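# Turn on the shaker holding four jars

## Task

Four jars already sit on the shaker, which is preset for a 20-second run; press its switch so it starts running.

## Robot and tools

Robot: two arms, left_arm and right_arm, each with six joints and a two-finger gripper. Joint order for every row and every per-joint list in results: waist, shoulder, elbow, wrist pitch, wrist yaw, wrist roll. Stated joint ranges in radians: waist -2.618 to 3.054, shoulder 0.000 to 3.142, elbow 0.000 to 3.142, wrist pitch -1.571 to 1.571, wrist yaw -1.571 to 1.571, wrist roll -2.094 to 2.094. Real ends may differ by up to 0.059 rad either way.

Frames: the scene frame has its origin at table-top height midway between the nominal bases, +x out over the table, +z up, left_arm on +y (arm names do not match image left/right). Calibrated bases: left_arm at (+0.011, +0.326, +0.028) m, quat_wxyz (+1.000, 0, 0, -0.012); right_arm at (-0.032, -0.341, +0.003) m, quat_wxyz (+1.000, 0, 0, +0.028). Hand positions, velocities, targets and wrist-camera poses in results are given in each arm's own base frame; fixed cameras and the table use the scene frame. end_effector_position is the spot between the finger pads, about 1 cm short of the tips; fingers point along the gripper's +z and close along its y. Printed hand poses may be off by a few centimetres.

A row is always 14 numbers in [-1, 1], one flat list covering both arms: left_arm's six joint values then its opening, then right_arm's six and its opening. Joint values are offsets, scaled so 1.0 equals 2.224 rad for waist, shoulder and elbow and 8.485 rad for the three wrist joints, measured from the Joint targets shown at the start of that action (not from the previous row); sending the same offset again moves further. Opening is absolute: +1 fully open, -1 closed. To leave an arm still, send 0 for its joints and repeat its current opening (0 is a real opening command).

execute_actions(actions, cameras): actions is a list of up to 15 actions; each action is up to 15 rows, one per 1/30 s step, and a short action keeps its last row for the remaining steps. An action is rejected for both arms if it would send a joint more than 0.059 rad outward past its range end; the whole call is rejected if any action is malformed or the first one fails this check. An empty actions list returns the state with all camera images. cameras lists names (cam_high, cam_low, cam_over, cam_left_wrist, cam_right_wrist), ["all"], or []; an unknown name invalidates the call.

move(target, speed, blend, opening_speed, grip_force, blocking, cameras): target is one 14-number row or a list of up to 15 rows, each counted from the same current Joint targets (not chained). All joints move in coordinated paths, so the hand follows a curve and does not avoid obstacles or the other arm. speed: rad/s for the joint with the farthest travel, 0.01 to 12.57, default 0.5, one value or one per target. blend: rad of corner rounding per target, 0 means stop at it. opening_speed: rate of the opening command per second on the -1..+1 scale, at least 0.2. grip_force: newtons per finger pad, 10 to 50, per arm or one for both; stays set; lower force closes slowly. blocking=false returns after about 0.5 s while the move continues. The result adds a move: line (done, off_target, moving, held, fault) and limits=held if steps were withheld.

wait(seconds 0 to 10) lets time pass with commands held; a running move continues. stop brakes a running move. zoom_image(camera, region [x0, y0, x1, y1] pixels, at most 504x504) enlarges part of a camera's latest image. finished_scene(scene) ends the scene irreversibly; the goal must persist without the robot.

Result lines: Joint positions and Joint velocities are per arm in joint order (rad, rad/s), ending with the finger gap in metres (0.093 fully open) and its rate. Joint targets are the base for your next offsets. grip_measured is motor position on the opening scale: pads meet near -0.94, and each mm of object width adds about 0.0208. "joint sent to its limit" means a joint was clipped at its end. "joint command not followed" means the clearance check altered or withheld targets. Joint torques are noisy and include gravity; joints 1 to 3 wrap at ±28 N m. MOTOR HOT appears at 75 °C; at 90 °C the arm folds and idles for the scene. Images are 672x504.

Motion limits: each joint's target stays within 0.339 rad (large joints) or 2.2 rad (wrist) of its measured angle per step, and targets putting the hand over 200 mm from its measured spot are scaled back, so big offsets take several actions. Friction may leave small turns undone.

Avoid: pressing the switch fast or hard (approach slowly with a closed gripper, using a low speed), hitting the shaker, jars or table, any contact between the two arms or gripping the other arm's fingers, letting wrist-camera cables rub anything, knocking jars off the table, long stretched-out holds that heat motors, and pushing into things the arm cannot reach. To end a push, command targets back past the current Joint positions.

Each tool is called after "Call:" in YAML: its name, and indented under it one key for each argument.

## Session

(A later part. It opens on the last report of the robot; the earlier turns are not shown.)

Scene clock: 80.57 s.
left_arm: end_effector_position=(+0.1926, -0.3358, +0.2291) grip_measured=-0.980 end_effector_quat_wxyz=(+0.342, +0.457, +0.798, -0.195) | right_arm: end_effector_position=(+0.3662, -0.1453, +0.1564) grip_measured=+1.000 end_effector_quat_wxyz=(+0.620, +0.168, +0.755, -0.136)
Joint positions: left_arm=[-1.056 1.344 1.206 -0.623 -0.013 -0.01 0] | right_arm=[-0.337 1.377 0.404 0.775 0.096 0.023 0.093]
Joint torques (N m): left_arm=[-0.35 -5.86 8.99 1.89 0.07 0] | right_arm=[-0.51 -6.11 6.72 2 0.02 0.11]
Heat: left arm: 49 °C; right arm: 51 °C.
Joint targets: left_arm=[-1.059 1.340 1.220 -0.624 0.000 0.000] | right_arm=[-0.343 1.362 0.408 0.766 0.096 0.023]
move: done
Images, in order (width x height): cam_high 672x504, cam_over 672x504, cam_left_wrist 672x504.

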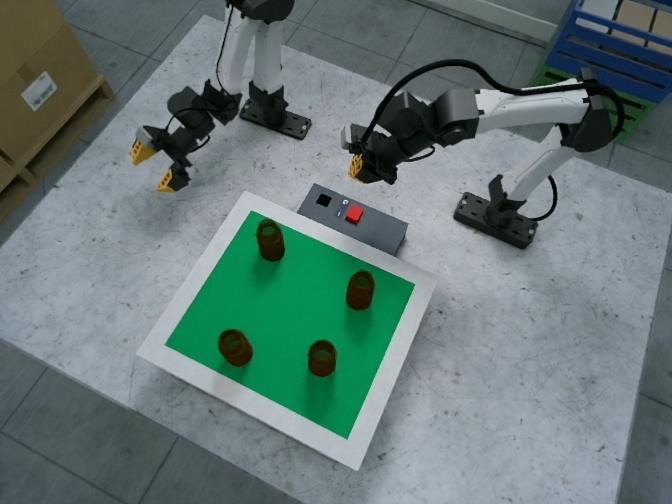

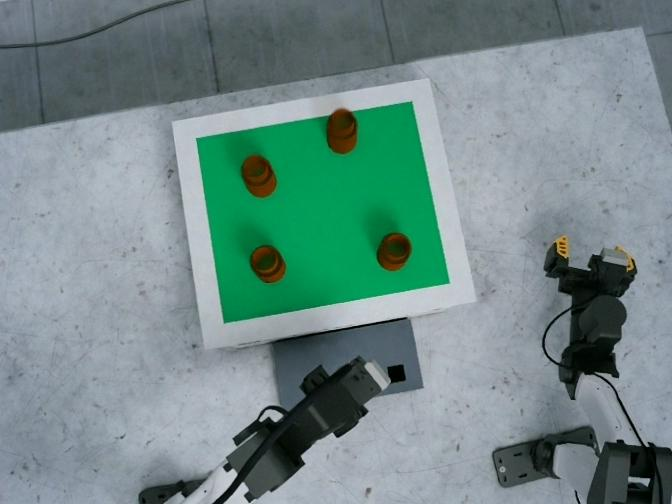

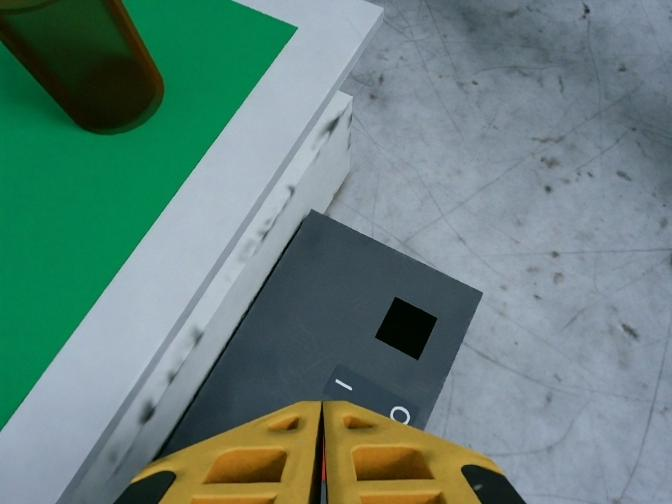

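Call:
wait:
  seconds: 0.3
  cameras: ["cam_high","cam_low","cam_over"]

Call:
zoom_image:
  camera: "cam_over"
  region: [160, 70, 490, 420]

Call:
zoom_image:
  camera: "cam_high"
  region: [330, 190, 380, 235]

Call:
zoom_image:
  camera: "cam_low"
  region: [120, 190, 480, 440]

Scene clock: 83.20 s.
left_arm: end_effector_position=(+0.1926, -0.3357, +0.2290) grip_measured=-0.980 end_effector_quat_wxyz=(+0.342, +0.457, +0.798, -0.195) | right_arm: end_effector_position=(+0.3662, -0.1453, +0.1564) grip_measured=+1.000 end_effector_quat_wxyz=(+0.620, +0.168, +0.755, -0.136)
Joint positions: left_arm=[-1.056 1.344 1.206 -0.623 -0.013 -0.01 0] | right_arm=[-0.337 1.377 0.404 0.775 0.096 0.023 0.093]
Joint torques (N m): left_arm=[-0.35 -5.86 9.01 1.88 0.07 0] | right_arm=[-0.47 -6.11 6.71 2.01 0.03 0.11]
Heat: left arm: 48 °C; right arm: 51 °C.
Joint targets: left_arm=[-1.059 1.340 1.220 -0.624 0.000 0.000] | right_arm=[-0.343 1.362 0.408 0.766 0.096 0.023]
Tool commands: left_gripper/opening=-1.0 right_gripper/opening=+1.0
wait: 0.30 s; at rest from the start
Images, in order (width x height): cam_high 672x504, cam_low 672x504, cam_over 672x504.

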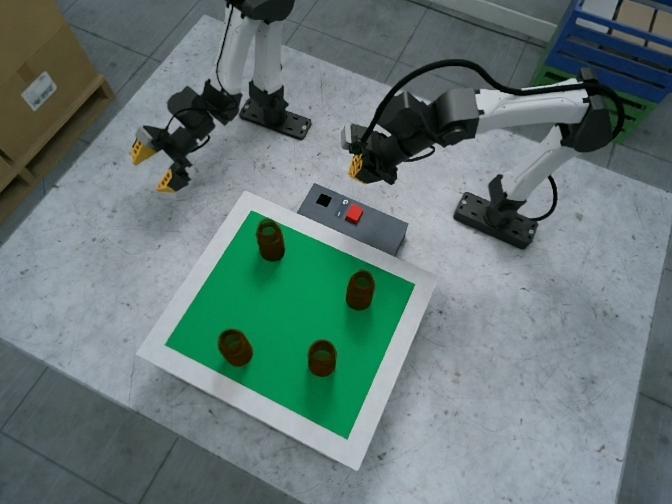

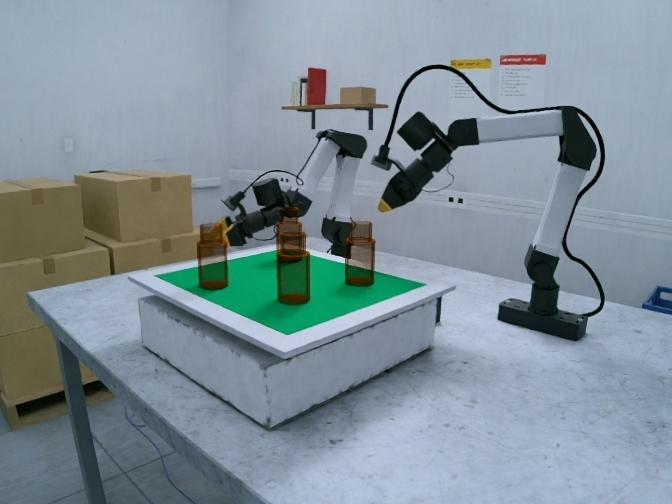

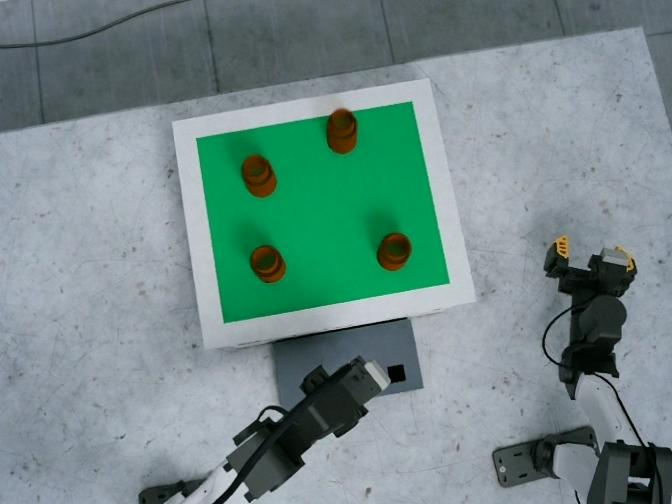

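Scaled by 1.440 from the camera's 672x504 image, which has a finer 960x720 frame.

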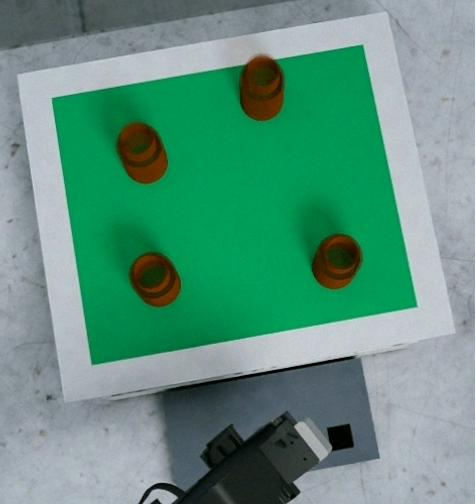

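Scaled by 10.080 from the camera's 672x504 image, which has a finer 960x720 frame.

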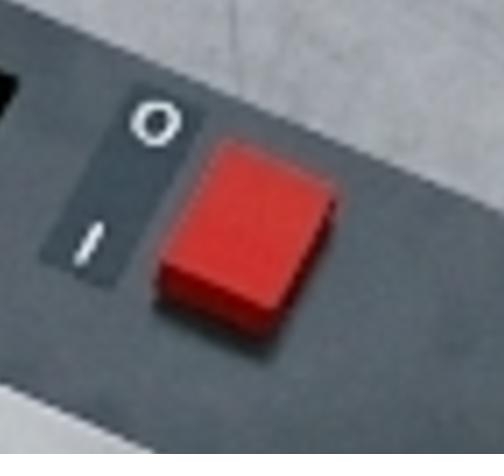

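Scaled by 1.400 from the camera's 672x504 image, which has a finer 960x720 frame.

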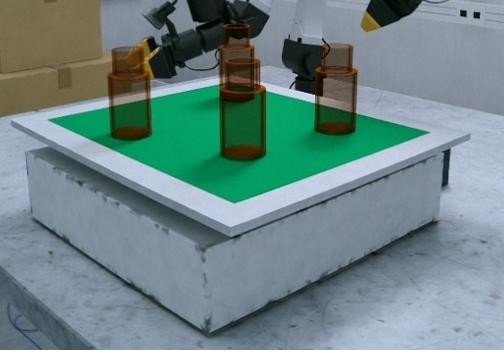

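Call:
move:
  target: [0.031,0.094,0.171,-0.0557,0,0,-1,0,0,0,0,0,0,1]
  speed: 0.8
  cameras: ["all"]

Call:
zoom_image:
  camera: "cam_left_wrist"
  region: [310, 220, 470, 390]

Call:
zoom_image:
  camera: "cam_over"
  region: [160, 70, 490, 350]

Scene clock: 88.57 s.
left_arm: end_effector_position=(+0.2054, -0.3114, +0.2358) grip_measured=-0.980 end_effector_quat_wxyz=(+0.227, +0.455, +0.853, -0.118) | right_arm: end_effector_position=(+0.3662, -0.1453, +0.1564) grip_measured=+1.000 end_effector_quat_wxyz=(+0.620, +0.168, +0.755, -0.136)
Joint positions: left_arm=[-0.993 1.534 1.571 -1.089 -0.012 -0.01 0] | right_arm=[-0.337 1.377 0.404 0.775 0.096 0.023 0.093]
Joint torques (N m): left_arm=[0.21 -5.19 9.77 1.41 0.06 0.01] | right_arm=[-0.51 -6.11 6.74 2 0.03 0.11]
Heat: left arm: 47 °C; right arm: 51 °C.
Joint targets: left_arm=[-0.990 1.549 1.601 -1.096 0.000 0.000] | right_arm=[-0.343 1.362 0.408 0.766 0.096 0.023]
move: done

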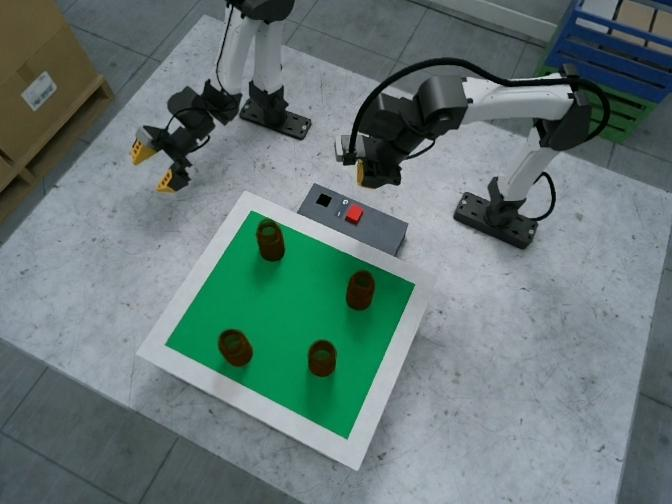

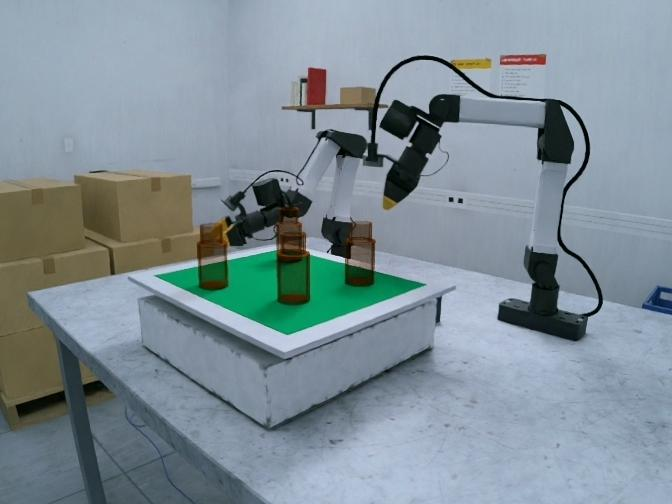

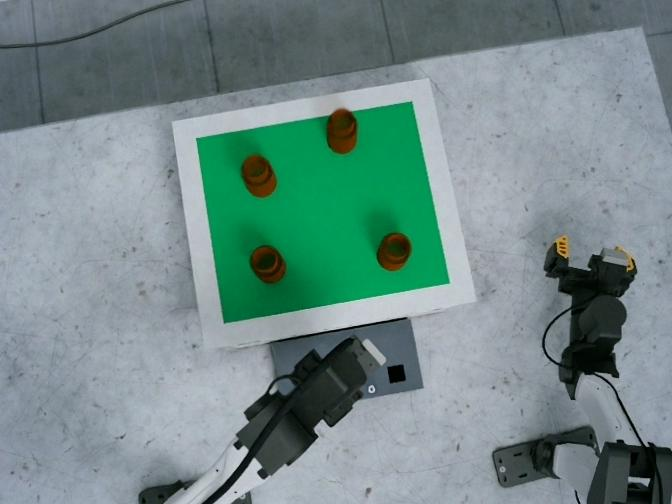

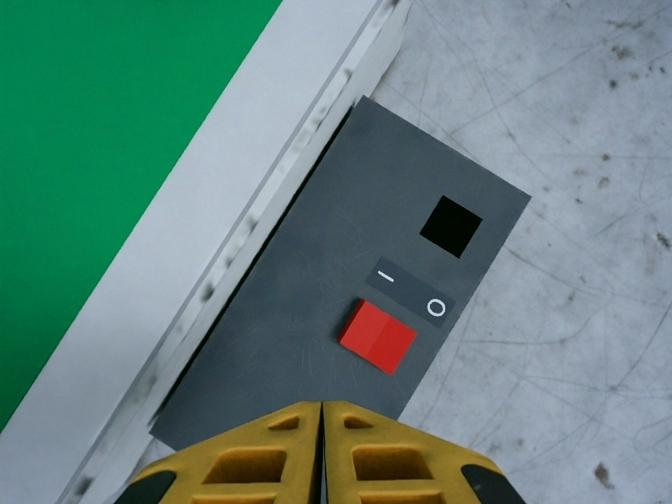

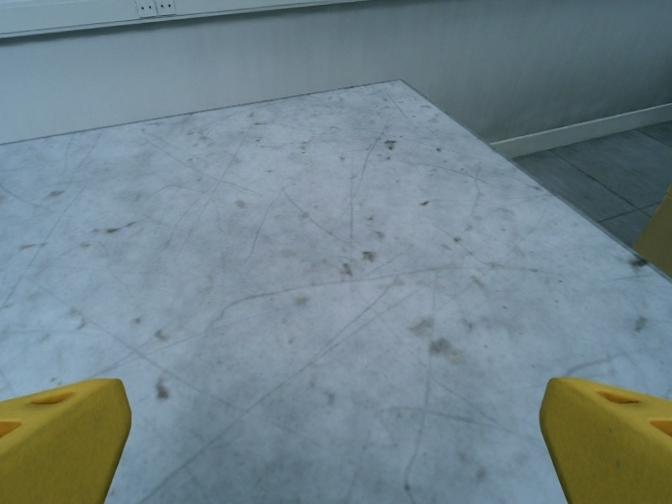

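Scaled by 2.965 from the camera's 672x504 image, which has a finer 960x720 frame.

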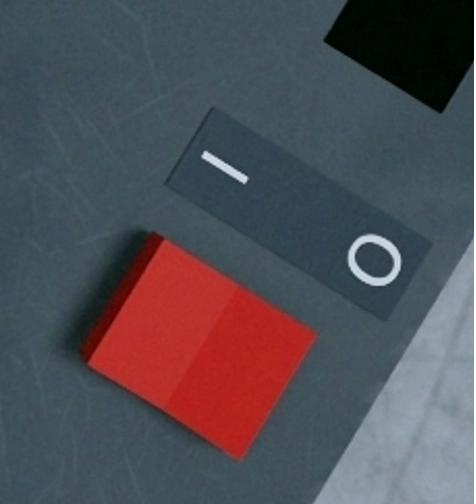

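Scaled by 1.527 from the camera's 672x504 image, which has a finer 960x720 frame.

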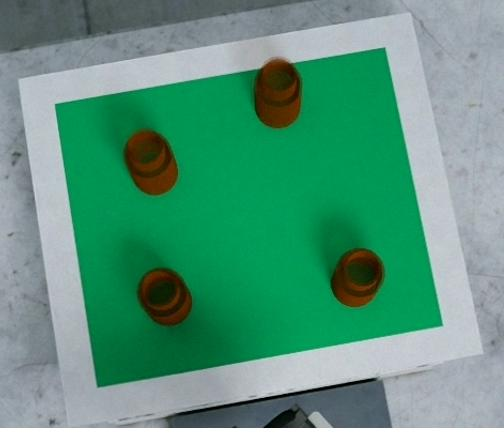

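Call:
move:
  target:
    - [-0.031,0.0162,-0.2212,0.0706,0,0,-1,0,0,0,0,0,0,1]
    - [-0.031,0.0297,-0.3467,0.0932,0,0,-1,0,0,0,0,0,0,1]
  speed: [0.6,0.15]
  cameras: ["cam_high","cam_left_wrist","cam_over"]

Call:
zoom_image:
  camera: "cam_left_wrist"
  region: [220, 320, 480, 504]

Call:
zoom_image:
  camera: "cam_high"
  region: [330, 190, 380, 235]

Scene clock: 104.50 s.
left_arm: end_effector_position=(+0.1860, -0.3243, +0.0632) grip_measured=-0.980 end_effector_quat_wxyz=(+0.243, +0.478, +0.833, -0.137) | right_arm: end_effector_position=(+0.3662, -0.1453, +0.1564) grip_measured=+1.000 end_effector_quat_wxyz=(+0.620, +0.168, +0.755, -0.136)
Joint positions: left_arm=[-1.055 1.559 0.87 -0.317 -0.011 -0.01 0] | right_arm=[-0.337 1.377 0.404 0.775 0.096 0.023 0.093]
Joint torques (N m): left_arm=[-0.36 -1.28 2.85 1.63 0.06 0.01] | right_arm=[-0.49 -6.12 6.72 2.01 0.02 0.11]
Heat: left arm: 49 °C; right arm: 51 °C.
Joint targets: left_arm=[-1.059 1.615 0.830 -0.306 0.000 0.000] | right_arm=[-0.343 1.362 0.408 0.766 0.096 0.023]
move: off_target (left_arm); left_arm: the shoulder is farthest, 0.056 rad from its target
Images, in order (width x height): cam_high 672x504, cam_over 672x504, cam_left_wrist 672x504.

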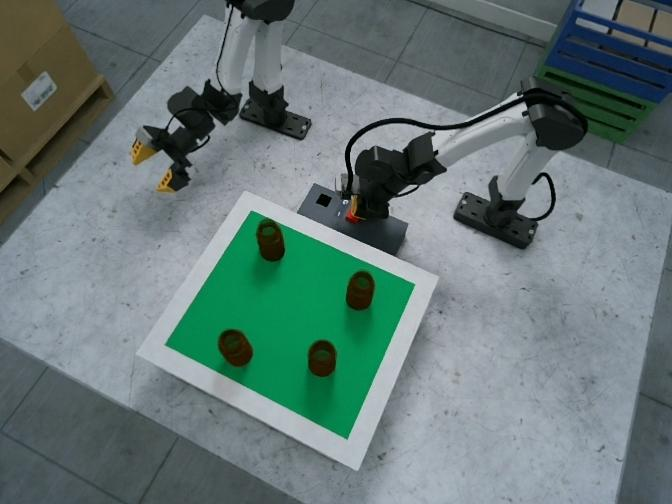

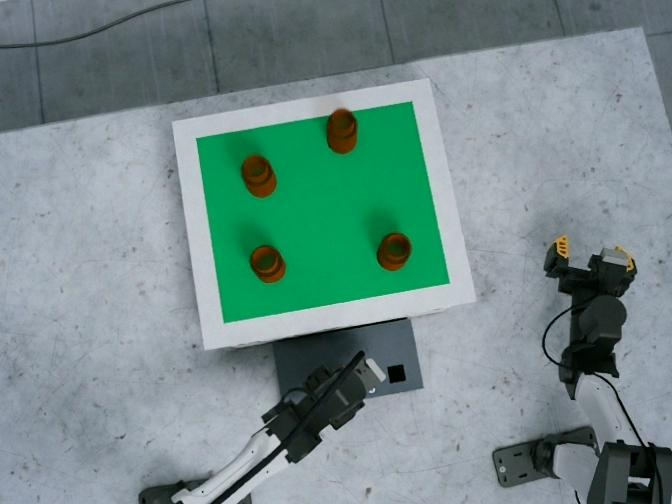

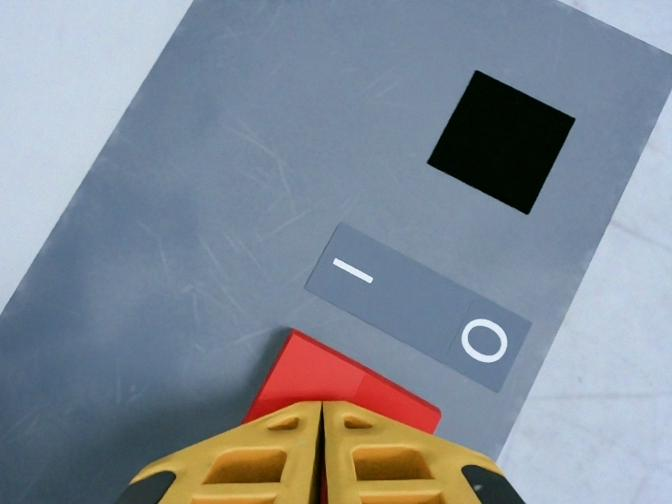

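Scaled by 1.938 from the camera's 672x504 image, which has a finer 960x720 frame.

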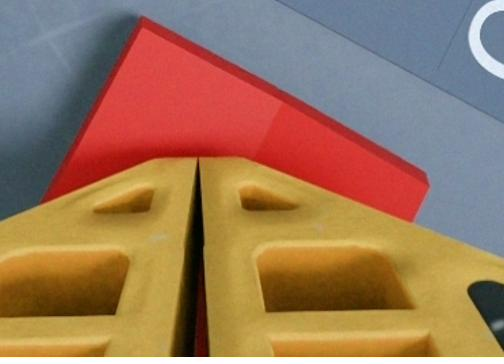

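Scaled by 10.080 from the camera's 672x504 image, which has a finer 960x720 frame.

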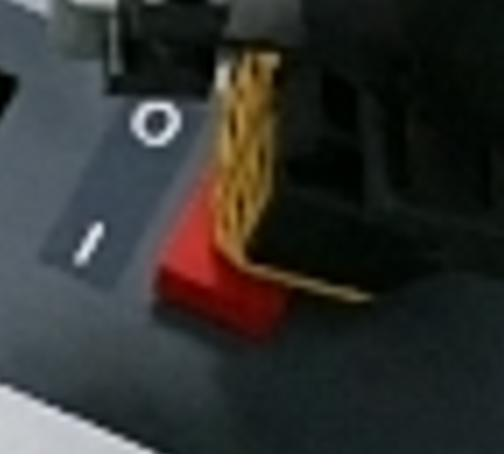

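Call:
move:
  target:
    - [0,0,0.126,-0.0226,0,0,-1,0,0,0,0,0,0,1]
    - [0,-0.15,0.22,-0.06,0,0,-1,0,0,0,0,0,0,1]
    - [0.3,-0.18,0.25,-0.08,0,0,-1,0,0,0,0,0,0,1]
  speed: [0.3,0.8,0.8]
  blend: 0.05
  cameras: ["cam_high","cam_low","cam_over"]

Call:
zoom_image:
  camera: "cam_over"
  region: [260, 310, 440, 420]

Call:
zoom_image:
  camera: "cam_high"
  region: [330, 190, 380, 235]

Call:
wait:
  seconds: 10
  cameras: ["cam_high","cam_low","cam_over"]

Scene clock: 109.93 s.
left_arm: end_effector_position=(+0.3026, -0.1249, +0.2699) grip_measured=-0.980 end_effector_quat_wxyz=(+0.344, +0.178, +0.919, -0.068) | right_arm: end_effector_position=(+0.3662, -0.1453, +0.1564) grip_measured=+1.000 end_effector_quat_wxyz=(+0.620, +0.168, +0.755, -0.136)
Joint positions: left_arm=[-0.395 1.233 1.358 -0.98 -0.006 -0.009 0] | right_arm=[-0.337 1.377 0.404 0.775 0.096 0.023 0.093]
Joint torques (N m): left_arm=[0.2 -5.67 9.68 1.73 0 0] | right_arm=[-0.5 -6.11 6.71 2.01 0.03 0.11]
Heat: left arm: 49 °C; right arm: 52 °C.
Joint targets: left_arm=[-0.391 1.215 1.386 -0.985 0.000 0.000] | right_arm=[-0.343 1.362 0.408 0.766 0.096 0.023]
move: done
Images, in order (width x height): cam_high 672x504, cam_low 672x504, cam_over 672x504.

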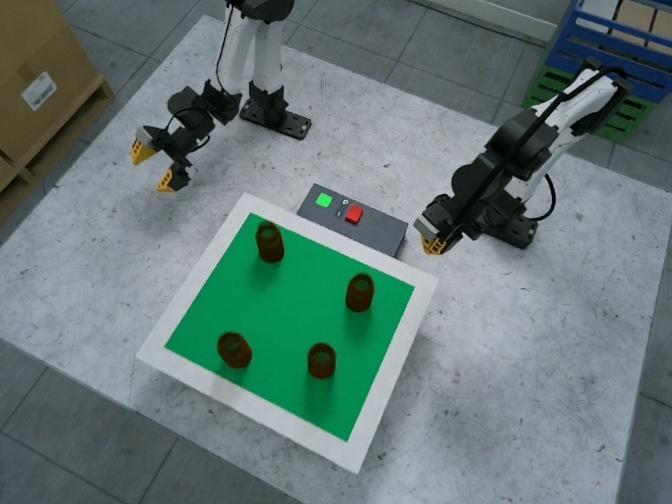

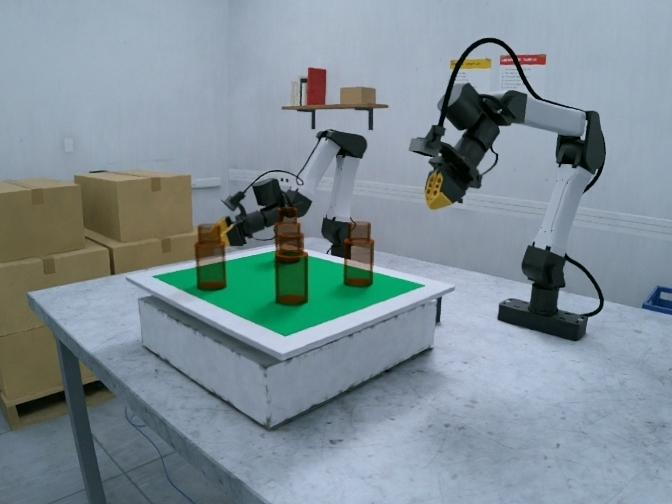

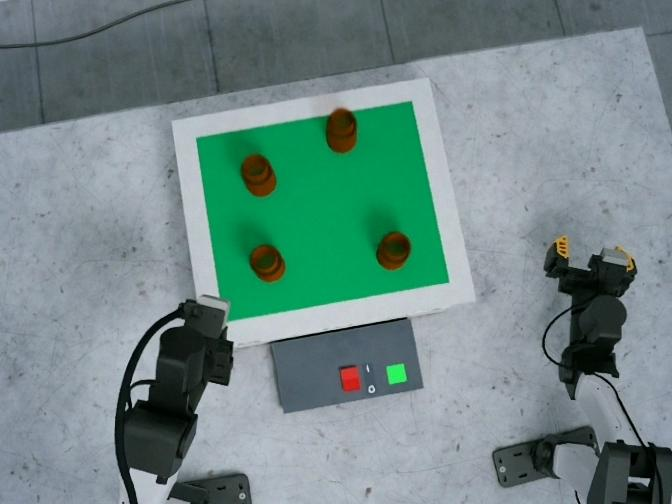

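Scaled by 2.800 from the camera's 672x504 image, which has a finer 960x720 frame.

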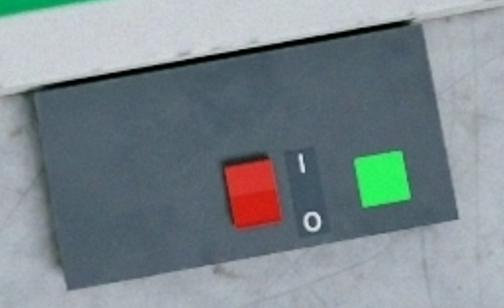

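Scaled by 10.080 from the camera's 672x504 image, which has a finer 960x720 frame.

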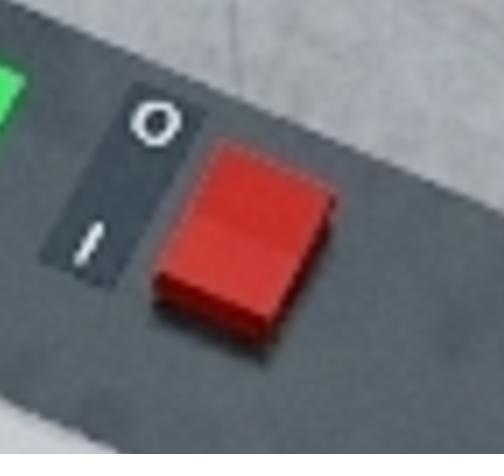

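Scene clock: 119.93 s.
left_arm: end_effector_position=(+0.3026, -0.1249, +0.2699) grip_measured=-0.980 end_effector_quat_wxyz=(+0.344, +0.178, +0.919, -0.068) | right_arm: end_effector_position=(+0.3662, -0.1453, +0.1564) grip_measured=+1.000 end_effector_quat_wxyz=(+0.620, +0.168, +0.755, -0.136)
Joint positions: left_arm=[-0.395 1.233 1.358 -0.98 -0.006 -0.009 0] | right_arm=[-0.337 1.377 0.404 0.775 0.096 0.023 0.093]
Joint torques (N m): left_arm=[0.2 -5.67 9.68 1.71 0 0] | right_arm=[-0.53 -6.11 6.74 2.01 0.03 0.12]
Heat: left arm: 50 °C; right arm: 52 °C.
Joint targets: left_arm=[-0.391 1.215 1.386 -0.985 0.000 0.000] | right_arm=[-0.343 1.362 0.408 0.766 0.096 0.023]
Tool commands: left_gripper/opening=-1.0 right_gripper/opening=+1.0
wait: 10.00 s; at rest by 0.17 s
Images, in order (width x height): cam_high 672x504, cam_low 672x504, cam_over 672x504.

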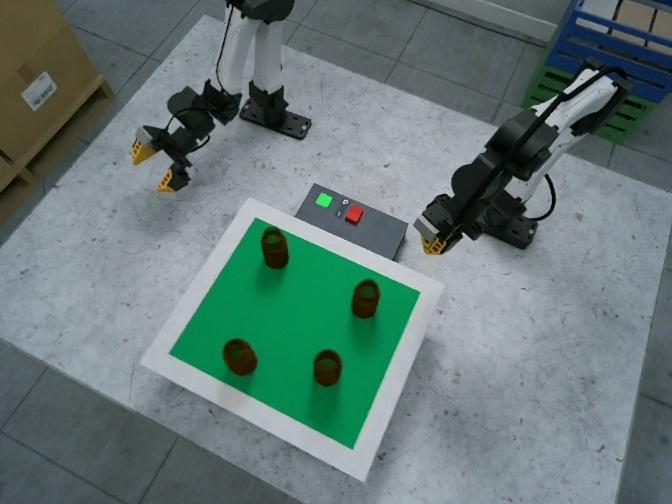

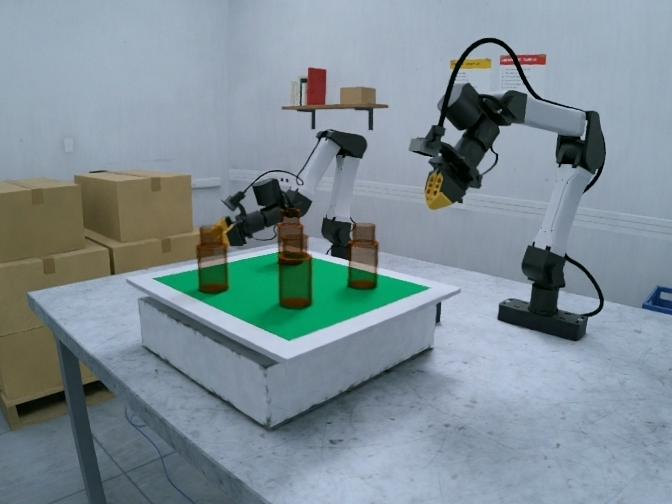

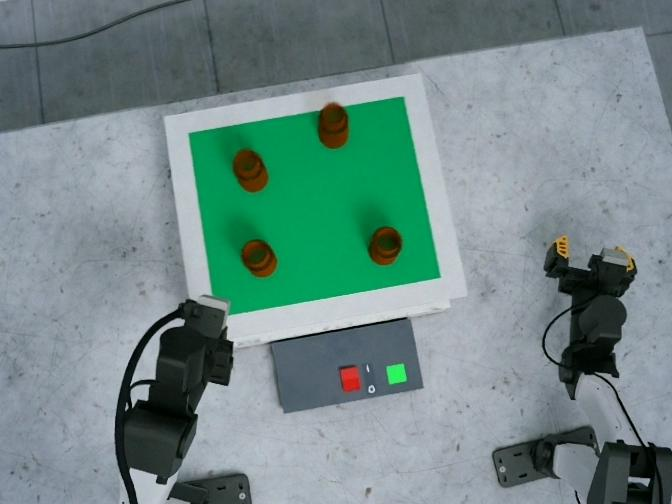

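Call:
wait:
  seconds: 9
  cameras: ["cam_low","cam_over"]

Scene clock: 130.00 s.
left_arm: end_effector_position=(+0.3026, -0.1249, +0.2699) grip_measured=-0.980 end_effector_quat_wxyz=(+0.344, +0.178, +0.919, -0.068) | right_arm: end_effector_position=(+0.3662, -0.1453, +0.1564) grip_measured=+1.000 end_effector_quat_wxyz=(+0.620, +0.168, +0.755, -0.136)
Joint positions: left_arm=[-0.395 1.233 1.358 -0.98 -0.006 -0.009 0] | right_arm=[-0.337 1.377 0.404 0.775 0.096 0.023 0.093]
Joint torques (N m): left_arm=[0.2 -5.65 9.68 1.71 0 0] | right_arm=[-0.53 -6.13 6.72 2 0.03 0.12]
Heat: left arm: 51 °C; right arm: 52 °C.
Joint targets: left_arm=[-0.391 1.215 1.386 -0.985 0.000 0.000] | right_arm=[-0.343 1.362 0.408 0.766 0.096 0.023]
Tool commands: left_gripper/opening=-1.0 right_gripper/opening=+1.0
wait: 9.00 s; at rest from the start
Images, in order (width x height): cam_low 672x504, cam_over 672x504.

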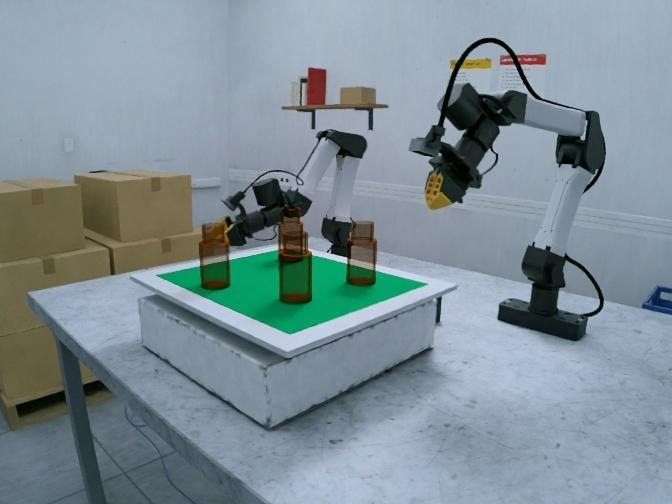

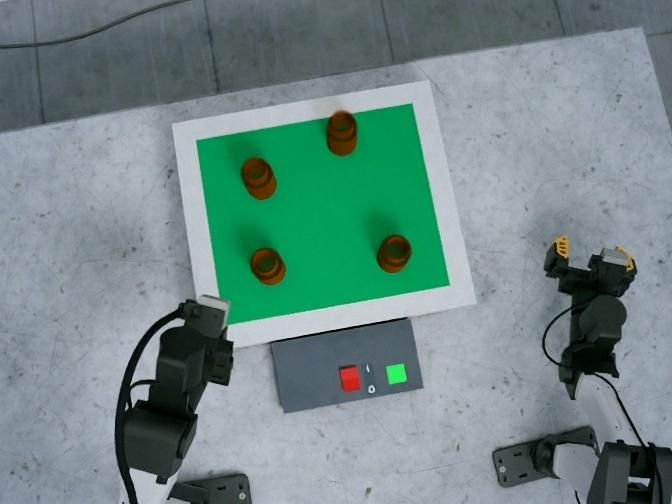

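Call:
wait:
  seconds: 4
  cameras: ["cam_over"]

Scene clock: 134.50 s.
left_arm: end_effector_position=(+0.3026, -0.1249, +0.2699) grip_measured=-0.980 end_effector_quat_wxyz=(+0.344, +0.178, +0.919, -0.068) | right_arm: end_effector_position=(+0.3662, -0.1453, +0.1564) grip_measured=+1.000 end_effector_quat_wxyz=(+0.620, +0.168, +0.755, -0.136)
Joint positions: left_arm=[-0.395 1.233 1.358 -0.98 -0.006 -0.009 0] | right_arm=[-0.337 1.377 0.404 0.775 0.096 0.023 0.093]
Joint torques (N m): left_arm=[0.2 -5.68 9.68 1.71 0 0] | right_arm=[-0.5 -6.11 6.74 2 0.03 0.11]
Heat: left arm: 52 °C; right arm: 52 °C.
Joint targets: left_arm=[-0.391 1.215 1.386 -0.985 0.000 0.000] | right_arm=[-0.343 1.362 0.408 0.766 0.096 0.023]
Tool commands: left_gripper/opening=-1.0 right_gripper/opening=+1.0
wait: 4.00 s; at rest from the start
Images, in order (width x height): cam_over 672x504.

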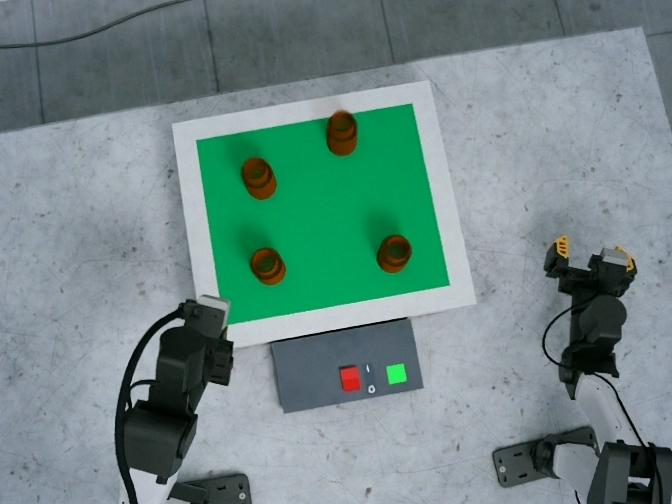

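Run is over (tray stopped), jars in place.

Call:
finished_scene:
  scene: 1

The scene is finished: the task was done.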